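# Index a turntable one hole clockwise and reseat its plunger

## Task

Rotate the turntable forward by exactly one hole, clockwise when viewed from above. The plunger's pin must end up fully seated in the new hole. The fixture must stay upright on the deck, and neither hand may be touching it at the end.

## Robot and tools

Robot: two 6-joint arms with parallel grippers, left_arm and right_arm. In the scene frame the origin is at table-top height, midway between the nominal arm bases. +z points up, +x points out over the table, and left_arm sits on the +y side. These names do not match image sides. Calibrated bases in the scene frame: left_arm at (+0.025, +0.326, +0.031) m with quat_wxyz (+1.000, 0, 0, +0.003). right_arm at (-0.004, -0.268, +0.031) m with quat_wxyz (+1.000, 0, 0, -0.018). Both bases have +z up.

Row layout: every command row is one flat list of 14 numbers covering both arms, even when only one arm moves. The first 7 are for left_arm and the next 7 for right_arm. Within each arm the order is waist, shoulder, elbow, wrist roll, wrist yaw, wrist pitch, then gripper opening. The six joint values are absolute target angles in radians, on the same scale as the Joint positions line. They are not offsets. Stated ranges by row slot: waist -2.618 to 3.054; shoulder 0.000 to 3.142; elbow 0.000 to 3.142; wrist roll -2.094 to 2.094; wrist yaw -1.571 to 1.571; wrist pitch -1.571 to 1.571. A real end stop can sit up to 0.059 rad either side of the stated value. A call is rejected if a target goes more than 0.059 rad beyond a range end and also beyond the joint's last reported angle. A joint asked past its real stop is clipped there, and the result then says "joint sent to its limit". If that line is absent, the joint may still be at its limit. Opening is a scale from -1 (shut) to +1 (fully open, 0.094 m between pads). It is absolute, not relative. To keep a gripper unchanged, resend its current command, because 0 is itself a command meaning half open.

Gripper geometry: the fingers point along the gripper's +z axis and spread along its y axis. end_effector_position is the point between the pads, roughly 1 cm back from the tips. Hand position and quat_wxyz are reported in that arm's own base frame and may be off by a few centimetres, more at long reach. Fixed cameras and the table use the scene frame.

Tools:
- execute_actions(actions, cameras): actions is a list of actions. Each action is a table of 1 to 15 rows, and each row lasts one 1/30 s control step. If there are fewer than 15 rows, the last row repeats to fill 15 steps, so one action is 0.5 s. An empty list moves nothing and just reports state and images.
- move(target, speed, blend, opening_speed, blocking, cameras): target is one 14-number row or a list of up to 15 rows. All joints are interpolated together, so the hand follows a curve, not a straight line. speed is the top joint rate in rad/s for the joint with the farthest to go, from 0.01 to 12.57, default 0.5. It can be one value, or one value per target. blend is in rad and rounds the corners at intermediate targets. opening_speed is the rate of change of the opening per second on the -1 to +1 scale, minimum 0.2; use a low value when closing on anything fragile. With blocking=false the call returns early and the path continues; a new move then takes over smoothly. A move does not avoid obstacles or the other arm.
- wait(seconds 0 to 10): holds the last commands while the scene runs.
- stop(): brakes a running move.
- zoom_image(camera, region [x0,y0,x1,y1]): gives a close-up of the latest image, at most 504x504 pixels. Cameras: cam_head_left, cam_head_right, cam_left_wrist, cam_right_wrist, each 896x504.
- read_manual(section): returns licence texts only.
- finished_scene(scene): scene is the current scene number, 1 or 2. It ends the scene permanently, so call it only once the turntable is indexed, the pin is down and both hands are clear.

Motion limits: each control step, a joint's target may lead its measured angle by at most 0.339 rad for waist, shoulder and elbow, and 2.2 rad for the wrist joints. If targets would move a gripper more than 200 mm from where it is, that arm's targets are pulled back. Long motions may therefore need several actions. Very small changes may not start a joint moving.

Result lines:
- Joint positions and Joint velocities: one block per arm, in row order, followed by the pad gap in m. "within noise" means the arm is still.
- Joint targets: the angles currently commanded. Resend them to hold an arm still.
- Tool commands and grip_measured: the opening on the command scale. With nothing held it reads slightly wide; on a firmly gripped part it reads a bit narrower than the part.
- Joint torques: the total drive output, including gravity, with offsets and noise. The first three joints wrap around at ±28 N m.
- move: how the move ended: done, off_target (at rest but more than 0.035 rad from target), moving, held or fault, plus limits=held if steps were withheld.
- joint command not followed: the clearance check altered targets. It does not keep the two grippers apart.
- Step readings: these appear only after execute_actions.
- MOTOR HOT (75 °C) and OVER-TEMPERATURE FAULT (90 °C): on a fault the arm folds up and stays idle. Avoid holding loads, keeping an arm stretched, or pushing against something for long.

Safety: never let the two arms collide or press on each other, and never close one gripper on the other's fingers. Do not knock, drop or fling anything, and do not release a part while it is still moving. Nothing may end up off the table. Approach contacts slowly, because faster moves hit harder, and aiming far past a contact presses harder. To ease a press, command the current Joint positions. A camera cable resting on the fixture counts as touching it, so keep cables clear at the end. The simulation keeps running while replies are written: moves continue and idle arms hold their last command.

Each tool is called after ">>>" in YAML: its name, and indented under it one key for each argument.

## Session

>>> execute_actions:
  actions: []
  cameras: ["cam_head_left"]

>>> zoom_image:
  camera: "cam_head_left"
  region: [370, 250, 520, 390]

Scene clock: 0.00 s.
left_arm: end_effector_position=(+0.3789, +0.0005, +0.1416) grip_measured=+1.000 end_effector_quat_wxyz=(+0.682, -0.014, +0.730, +0.047) | right_arm: end_effector_position=(+0.3580, -0.0478, +0.1413) grip_measured=+1.000 end_effector_quat_wxyz=(+0.679, +0.114, +0.720, -0.089)
Joint names: [waist, shoulder, elbow, wrist roll, wrist yaw, wrist pitch]
Joint positions: left_arm=[-0.079 1.56 0.222 0.039 -0.166 1.272 0.094] | right_arm=[0.009 1.506 0.165 0.047 0.296 1.275 0.094]
Joint velocities: within noise
Joint torques (N m): no reading
Heat: left arm: 33 °C; right arm: 30 °C.
Joint targets: left_arm=[-0.079 1.557 0.226 0.038 -0.166 1.267] | right_arm=[0.009 1.502 0.170 0.046 0.296 1.270]
Tool commands: left_gripper/opening=+1.0 right_gripper/opening=+1.0
Images, in order (width x height): cam_head_left 896x504.

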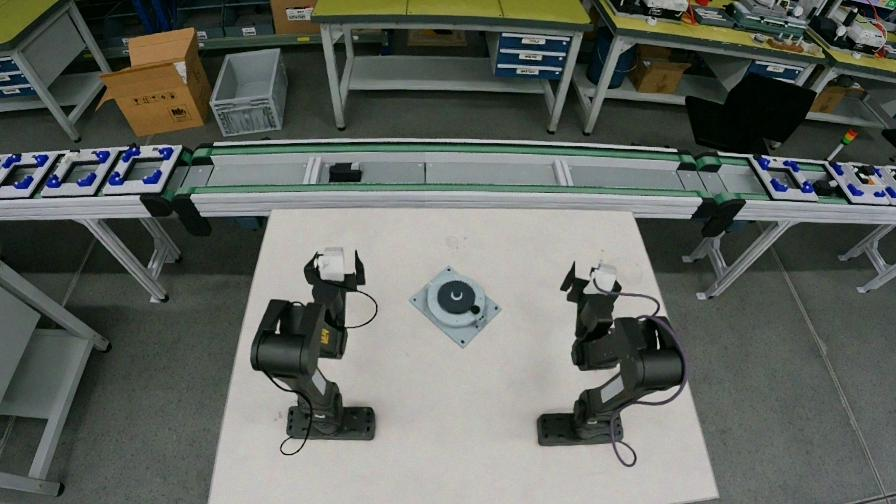

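Scaled by 3.360 from the camera's 896x504 image, which has a finer 1280x720 frame.

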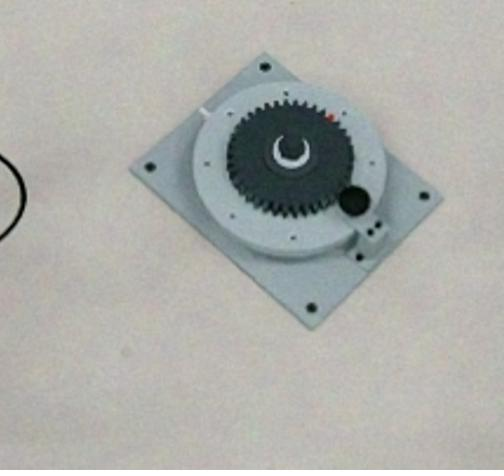

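>>> move:
  target:
    - [-0.727, 1.85, 1.75, -0.979, 0, -1.30, 0.0, 0.665, 1.537, 0.097, -0.008, -0.012, 1.051, 0.15]
    - [-0.727, 2.340, 2.216, -0.979, 0, -1.455, 0.0, 0.665, 1.537, 0.097, -0.008, -0.012, 1.051, 0.15]
  speed: [1.6, 0.8]
  opening_speed: 1.0
  cameras: ["cam_left_wrist", "cam_right_wrist"]

>>> zoom_image:
  camera: "cam_left_wrist"
  region: [360, 220, 560, 400]

Scene clock: 47.20 s.
left_arm: end_effector_position=(+0.3387, -0.2983, +0.0893) grip_measured=+0.001 end_effector_quat_wxyz=(+0.001, -0.121, +0.993, +0.001) | right_arm: end_effector_position=(+0.2657, +0.2068, +0.0618) grip_measured=+0.152 end_effector_quat_wxyz=(+0.539, -0.266, +0.778, +0.185)
Joint names: [waist, shoulder, elbow, wrist roll, wrist yaw, wrist pitch]
Joint positions: left_arm=[-0.725 2.324 2.19 -0.968 -0.002 -1.436 0.047] | right_arm=[0.656 1.525 0.105 0 -0.004 1.062 0.054]
Joint torques (N m): left_arm=[-0.23 -11.96 7.24 -0.11 0.03 0.18] | right_arm=[0.8 -2.89 4.42 -0.06 -0.09 1.65]
Heat: left arm: 33 °C; right arm: 33 °C.
Joint targets: left_arm=[-0.727 2.340 2.216 -0.979 0.000 -1.455] | right_arm=[0.665 1.537 0.097 -0.008 -0.012 1.051]
move: done
Images, in order (width x height): cam_left_wrist 896x504, cam_right_wrist 896x504.

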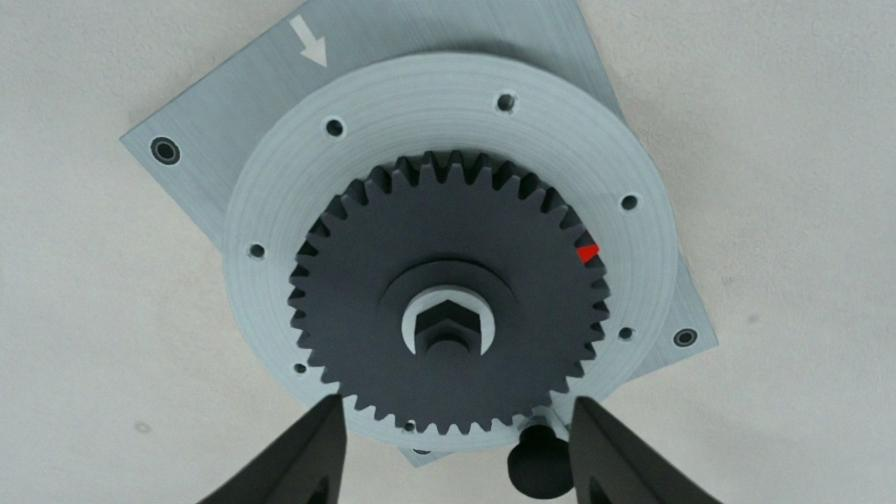

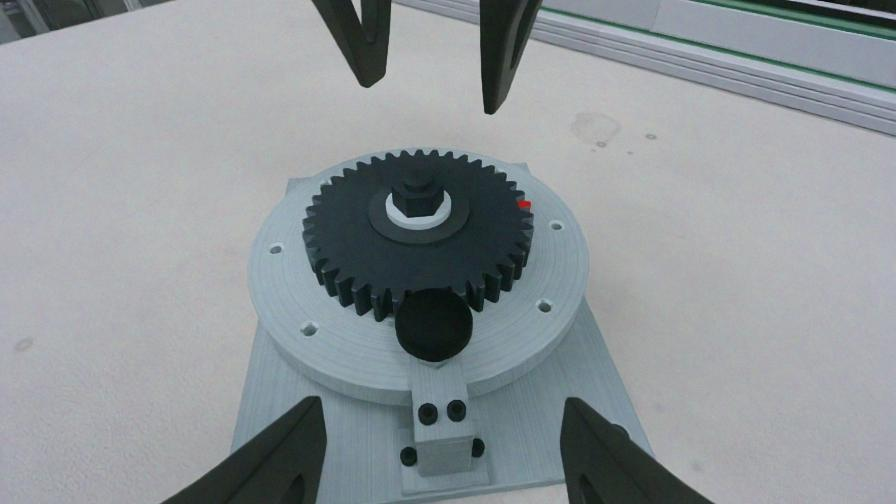

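Scaled by 2.520 from the camera's 896x504 image, which has a finer 1280x720 frame.

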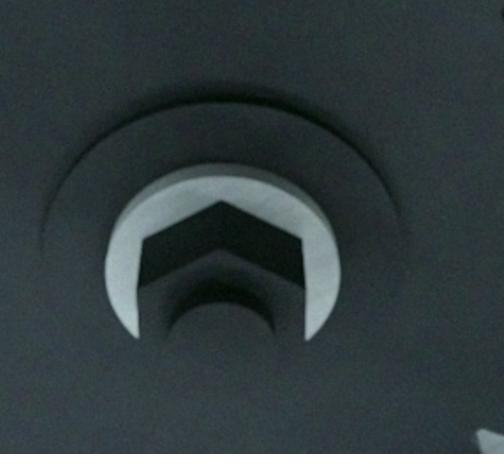

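>>> move:
  target: [-0.737, 2.255, 2.03, -0.985, 0, -1.314, 0.0, 0.673, 1.918, 0.293, -0.008, -0.006, 1.284, 0.15]
  speed: 0.4
  cameras: ["cam_left_wrist", "cam_right_wrist"]

Scene clock: 80.57 s.
left_arm: end_effector_position=(+0.3324, -0.2964, +0.0661) grip_measured=+0.001 end_effector_quat_wxyz=(-0.001, -0.121, +0.993, +0.003) | right_arm: end_effector_position=(+0.3029, +0.2391, +0.0327) grip_measured=+0.152 end_effector_quat_wxyz=(+0.537, -0.269, +0.777, +0.187)
Joint names: [waist, shoulder, elbow, wrist roll, wrist yaw, wrist pitch]
Joint positions: left_arm=[-0.731 2.294 2.046 -0.974 -0.002 -1.329 0.047] | right_arm=[0.664 1.901 0.281 0 -0.004 1.26 0.054]
Joint torques (N m): left_arm=[-0.5 -17.07 3.97 -0.1 0.02 0.57] | right_arm=[0.81 -4.93 5.07 -0.06 -0.05 1.97]
Heat: left arm: 35 °C; right arm: 32 °C.
Joint targets: left_arm=[-0.737 2.255 2.030 -0.985 0.000 -1.314] | right_arm=[0.673 1.918 0.293 -0.008 -0.006 1.284]
move: off_target (left_arm); left_arm: the shoulder is farthest, 0.039 rad from its target
Images, in order (width x height): cam_left_wrist 896x504, cam_right_wrist 896x504.

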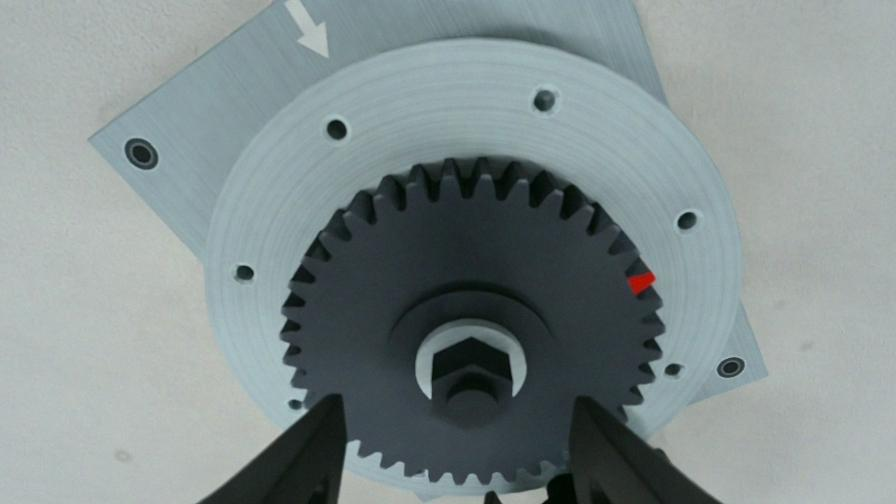

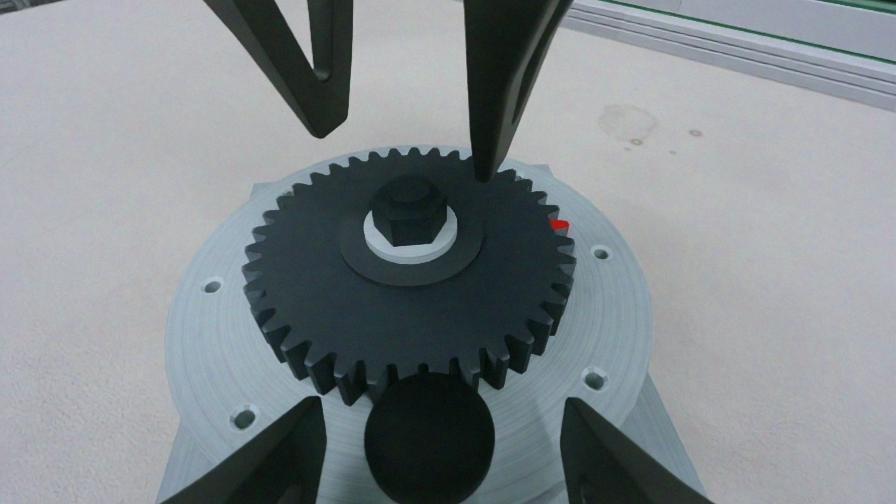

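>>> zoom_image:
  camera: "cam_left_wrist"
  region: [390, 300, 550, 440]

Scaled by 3.150 from the camera's 896x504 image, which has a finer 1280x720 frame.

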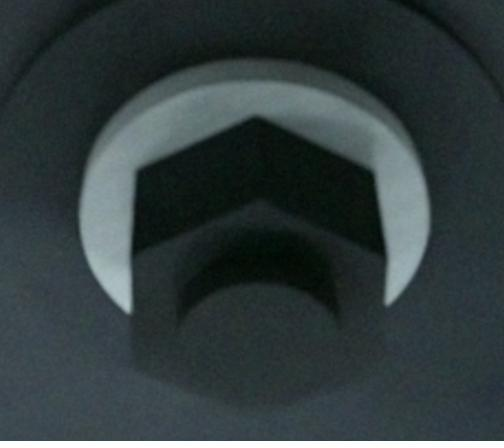

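>>> move:
  target:
    - [-0.7545, 2.236, 2.002, -1.003, 0, -1.272, 0.0, 0.682, 1.918, 0.293, -0.008, -0.006, 1.284, 0.15]
    - [-0.7545, 2.236, 2.002, -1.003, 0, -1.272, 0.0, 0.682, 1.918, 0.293, -0.008, -0.006, 1.284, -0.65]
  speed: 0.3
  opening_speed: 0.6
  cameras: ["cam_left_wrist", "cam_right_wrist"]

Scene clock: 123.23 s.
left_arm: end_effector_position=(+0.3305, -0.3052, +0.0669) grip_measured=+0.001 end_effector_quat_wxyz=(+0.009, -0.122, +0.992, -0.010) | right_arm: end_effector_position=(+0.3008, +0.2418, +0.0330) grip_measured=-0.485 end_effector_quat_wxyz=(+0.537, -0.273, +0.776, +0.189)
Joint names: [waist, shoulder, elbow, wrist roll, wrist yaw, wrist pitch]
Joint positions: left_arm=[-0.748 2.276 2.018 -0.992 -0.001 -1.286 0.047] | right_arm=[0.673 1.901 0.281 -0.001 -0.003 1.261 0.024]
Joint torques (N m): left_arm=[-0.55 -17.06 4 -0.1 0.01 0.62] | right_arm=[0.72 -5.03 5.12 -0.05 -0.06 1.97]
Heat: left arm: 44 °C; right arm: 35 °C.
Joint targets: left_arm=[-0.754 2.236 2.002 -1.003 0.000 -1.272] | right_arm=[0.682 1.918 0.293 -0.008 -0.006 1.284]
move: off_target (left_arm); left_arm: the shoulder is farthest, 0.040 rad from its target
Images, in order (width x height): cam_left_wrist 896x504, cam_right_wrist 896x504.

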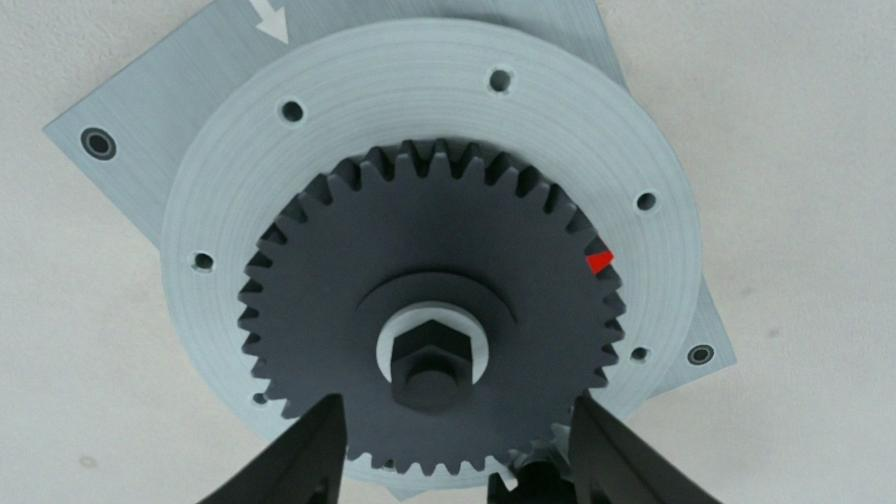

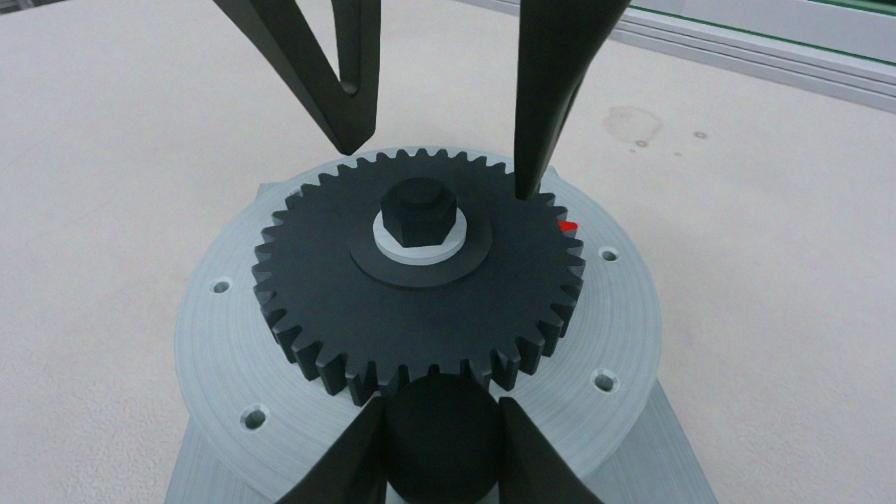

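>>> move:
  target:
    - [-0.7345, 2.307, 1.951, -0.995, 0, -1.233, 0.0, 0.682, 1.918, 0.293, -0.008, -0.006, 1.284, -0.7]
    - [-0.7345, 2.307, 1.951, -0.995, 0, -1.233, -0.75, 0.682, 1.918, 0.293, -0.008, -0.006, 1.284, -0.7]
  speed: 0.3
  opening_speed: 0.6
  cameras: ["cam_left_wrist", "cam_right_wrist"]

Scene clock: 164.27 s.
left_arm: end_effector_position=(+0.3292, -0.3000, +0.0508) grip_measured=-0.640 end_effector_quat_wxyz=(+0.002, -0.125, +0.992, -0.002) | right_arm: end_effector_position=(+0.3008, +0.2418, +0.0330) grip_measured=-0.485 end_effector_quat_wxyz=(+0.537, -0.273, +0.776, +0.189)
Joint names: [waist, shoulder, elbow, wrist roll, wrist yaw, wrist pitch]
Joint positions: left_arm=[-0.741 2.283 1.966 -0.993 -0.001 -1.247 0.017] | right_arm=[0.673 1.901 0.281 -0.001 -0.003 1.261 0.024]
Joint torques (N m): left_arm=[0.53 -10.89 4.03 -0.02 0.01 0.59] | right_arm=[0.79 -5.01 5.11 -0.05 -0.04 1.96]
Heat: left arm: 47 °C; right arm: 36 °C.
Joint targets: left_arm=[-0.735 2.307 1.951 -0.995 0.000 -1.233] | right_arm=[0.682 1.918 0.293 -0.008 -0.006 1.284]
move: done
Images, in order (width x height): cam_left_wrist 896x504, cam_right_wrist 896x504.

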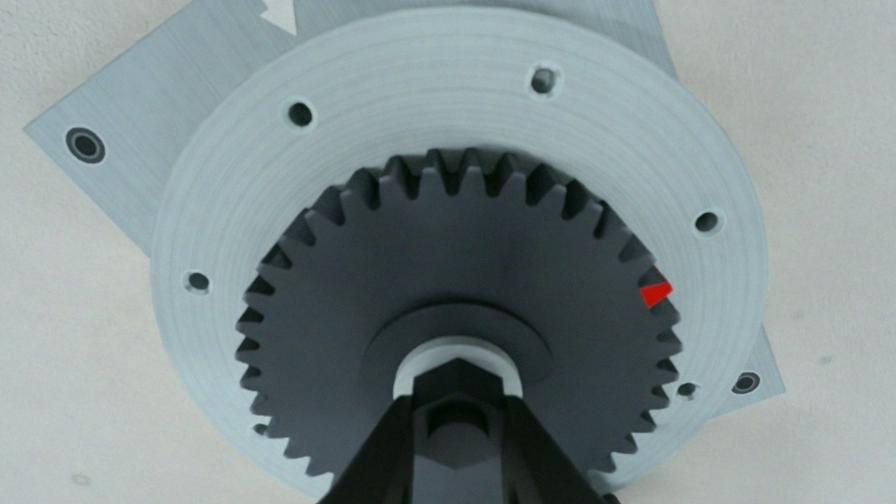

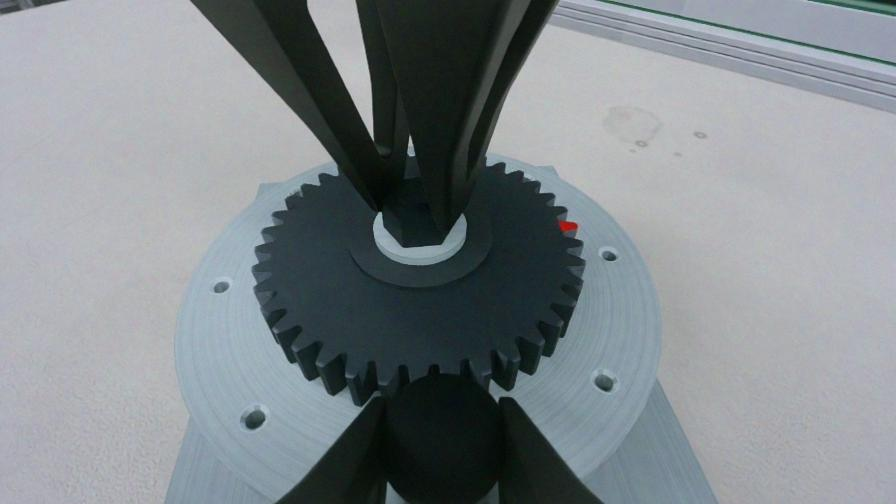

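>>> move:
  target:
    - [-0.7345, 2.307, 1.951, -0.995, 0, -1.233, -0.78, 0.682, 1.772, 0.293, -0.008, -0.006, 1.467, -0.78]
    - [-0.7345, 2.307, 1.951, -0.180, 0, -1.233, -0.78, 0.682, 1.772, 0.293, -0.008, -0.006, 1.467, -0.78]
    - [-0.7345, 2.307, 1.951, -0.180, 0, -1.233, -0.78, 0.682, 1.926, 0.293, -0.008, -0.006, 1.264, -0.78]
  speed: [0.25, 0.9, 0.3]
  cameras: ["cam_left_wrist", "cam_right_wrist"]

Scene clock: 177.57 s.
left_arm: end_effector_position=(+0.3288, -0.3005, +0.0508) grip_measured=-0.642 end_effector_quat_wxyz=(+0.002, +0.269, +0.963, -0.003) | right_arm: end_effector_position=(+0.3004, +0.2415, +0.0330) grip_measured=-0.485 end_effector_quat_wxyz=(+0.536, -0.273, +0.776, +0.189)
Joint names: [waist, shoulder, elbow, wrist roll, wrist yaw, wrist pitch]
Joint positions: left_arm=[-0.741 2.283 1.966 -0.197 0.003 -1.247 0.017] | right_arm=[0.673 1.899 0.279 -0.001 -0.003 1.26 0.024]
Joint torques (N m): left_arm=[0.53 -10.91 4.03 0.21 -0.02 0.58] | right_arm=[0.79 -4.19 5.3 -0.05 -0.06 1.79]
Heat: left arm: 43 °C; right arm: 39 °C.
Joint targets: left_arm=[-0.735 2.307 1.951 -0.180 0.000 -1.233] | right_arm=[0.682 1.926 0.293 -0.008 -0.006 1.264]
move: done
Images, in order (width x height): cam_left_wrist 896x504, cam_right_wrist 896x504.

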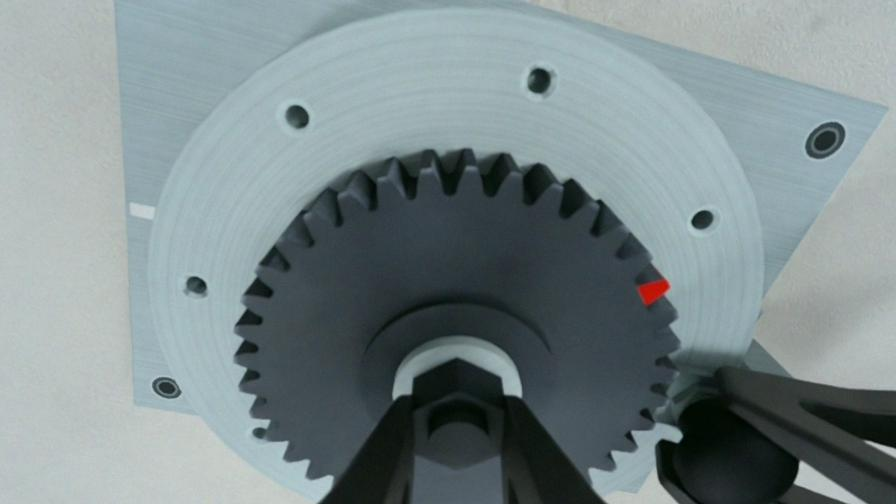

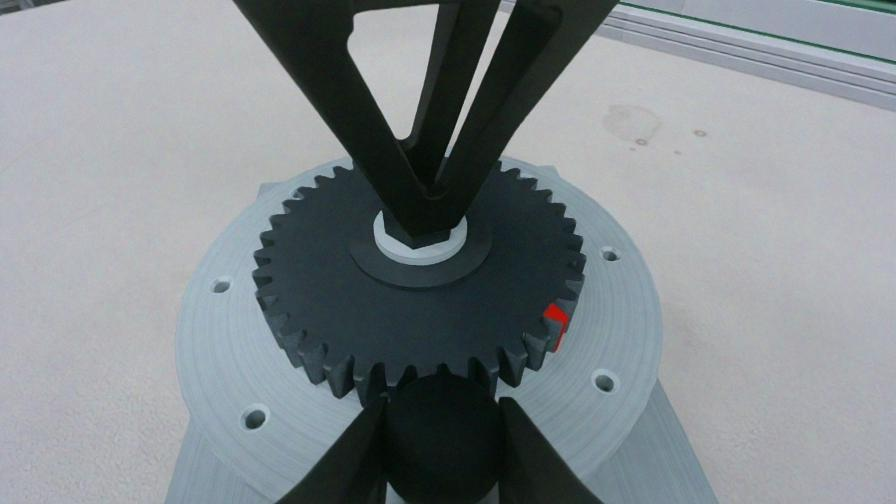

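>>> move:
  target:
    - [-0.7345, 2.307, 1.951, -0.187, 0, -1.233, -0.3, 0.682, 1.917, 0.293, -0.008, -0.006, 1.274, 0.15]
    - [-0.7345, 2.307, 2.18, -0.187, 0, -1.455, -0.3, 0.682, 1.63, 0.13, -0.008, -0.006, 1.12, 0.15]
  speed: 0.6
  opening_speed: 0.9
  cameras: ["cam_left_wrist", "cam_right_wrist"]

Scene clock: 197.30 s.
left_arm: end_effector_position=(+0.3281, -0.2998, +0.0966) grip_measured=-0.301 end_effector_quat_wxyz=(+0.000, +0.269, +0.963, -0.002) | right_arm: end_effector_position=(+0.2693, +0.2167, +0.0484) grip_measured=+0.148 end_effector_quat_wxyz=(+0.529, -0.275, +0.781, +0.186)
Joint names: [waist, shoulder, elbow, wrist roll, wrist yaw, wrist pitch]
Joint positions: left_arm=[-0.741 2.288 2.157 -0.196 0.003 -1.438 0.033] | right_arm=[0.673 1.649 0.137 -0.001 -0.003 1.131 0.054]
Joint torques (N m): left_arm=[0.51 -11.41 6.94 0.11 -0.03 0.17] | right_arm=[0.76 -5.98 3.92 -0.05 -0.04 1.64]
Heat: left arm: 42 °C; right arm: 37 °C.
Joint targets: left_arm=[-0.735 2.307 2.180 -0.187 0.000 -1.455] | right_arm=[0.682 1.630 0.130 -0.008 -0.006 1.120]
move: done
Images, in order (width x height): cam_left_wrist 896x504, cam_right_wrist 896x504.

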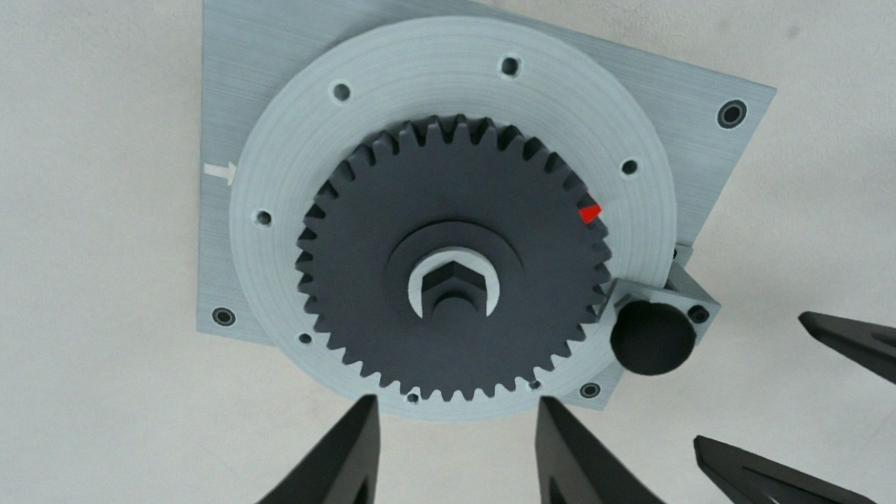

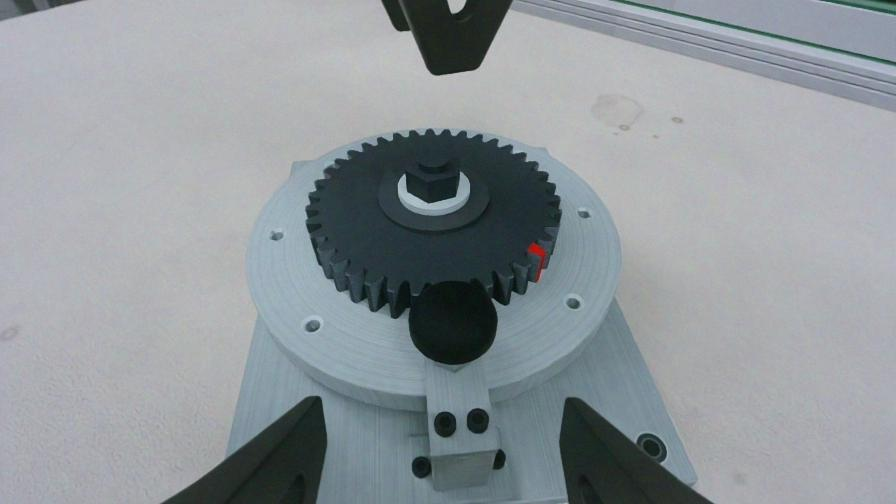

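Both hands are clear of the fixture. The pin is seated in its new hole, with the knob back at the height it had before the lift.

>>> finished_scene:
  scene: 2

The scene is finished: the task was done.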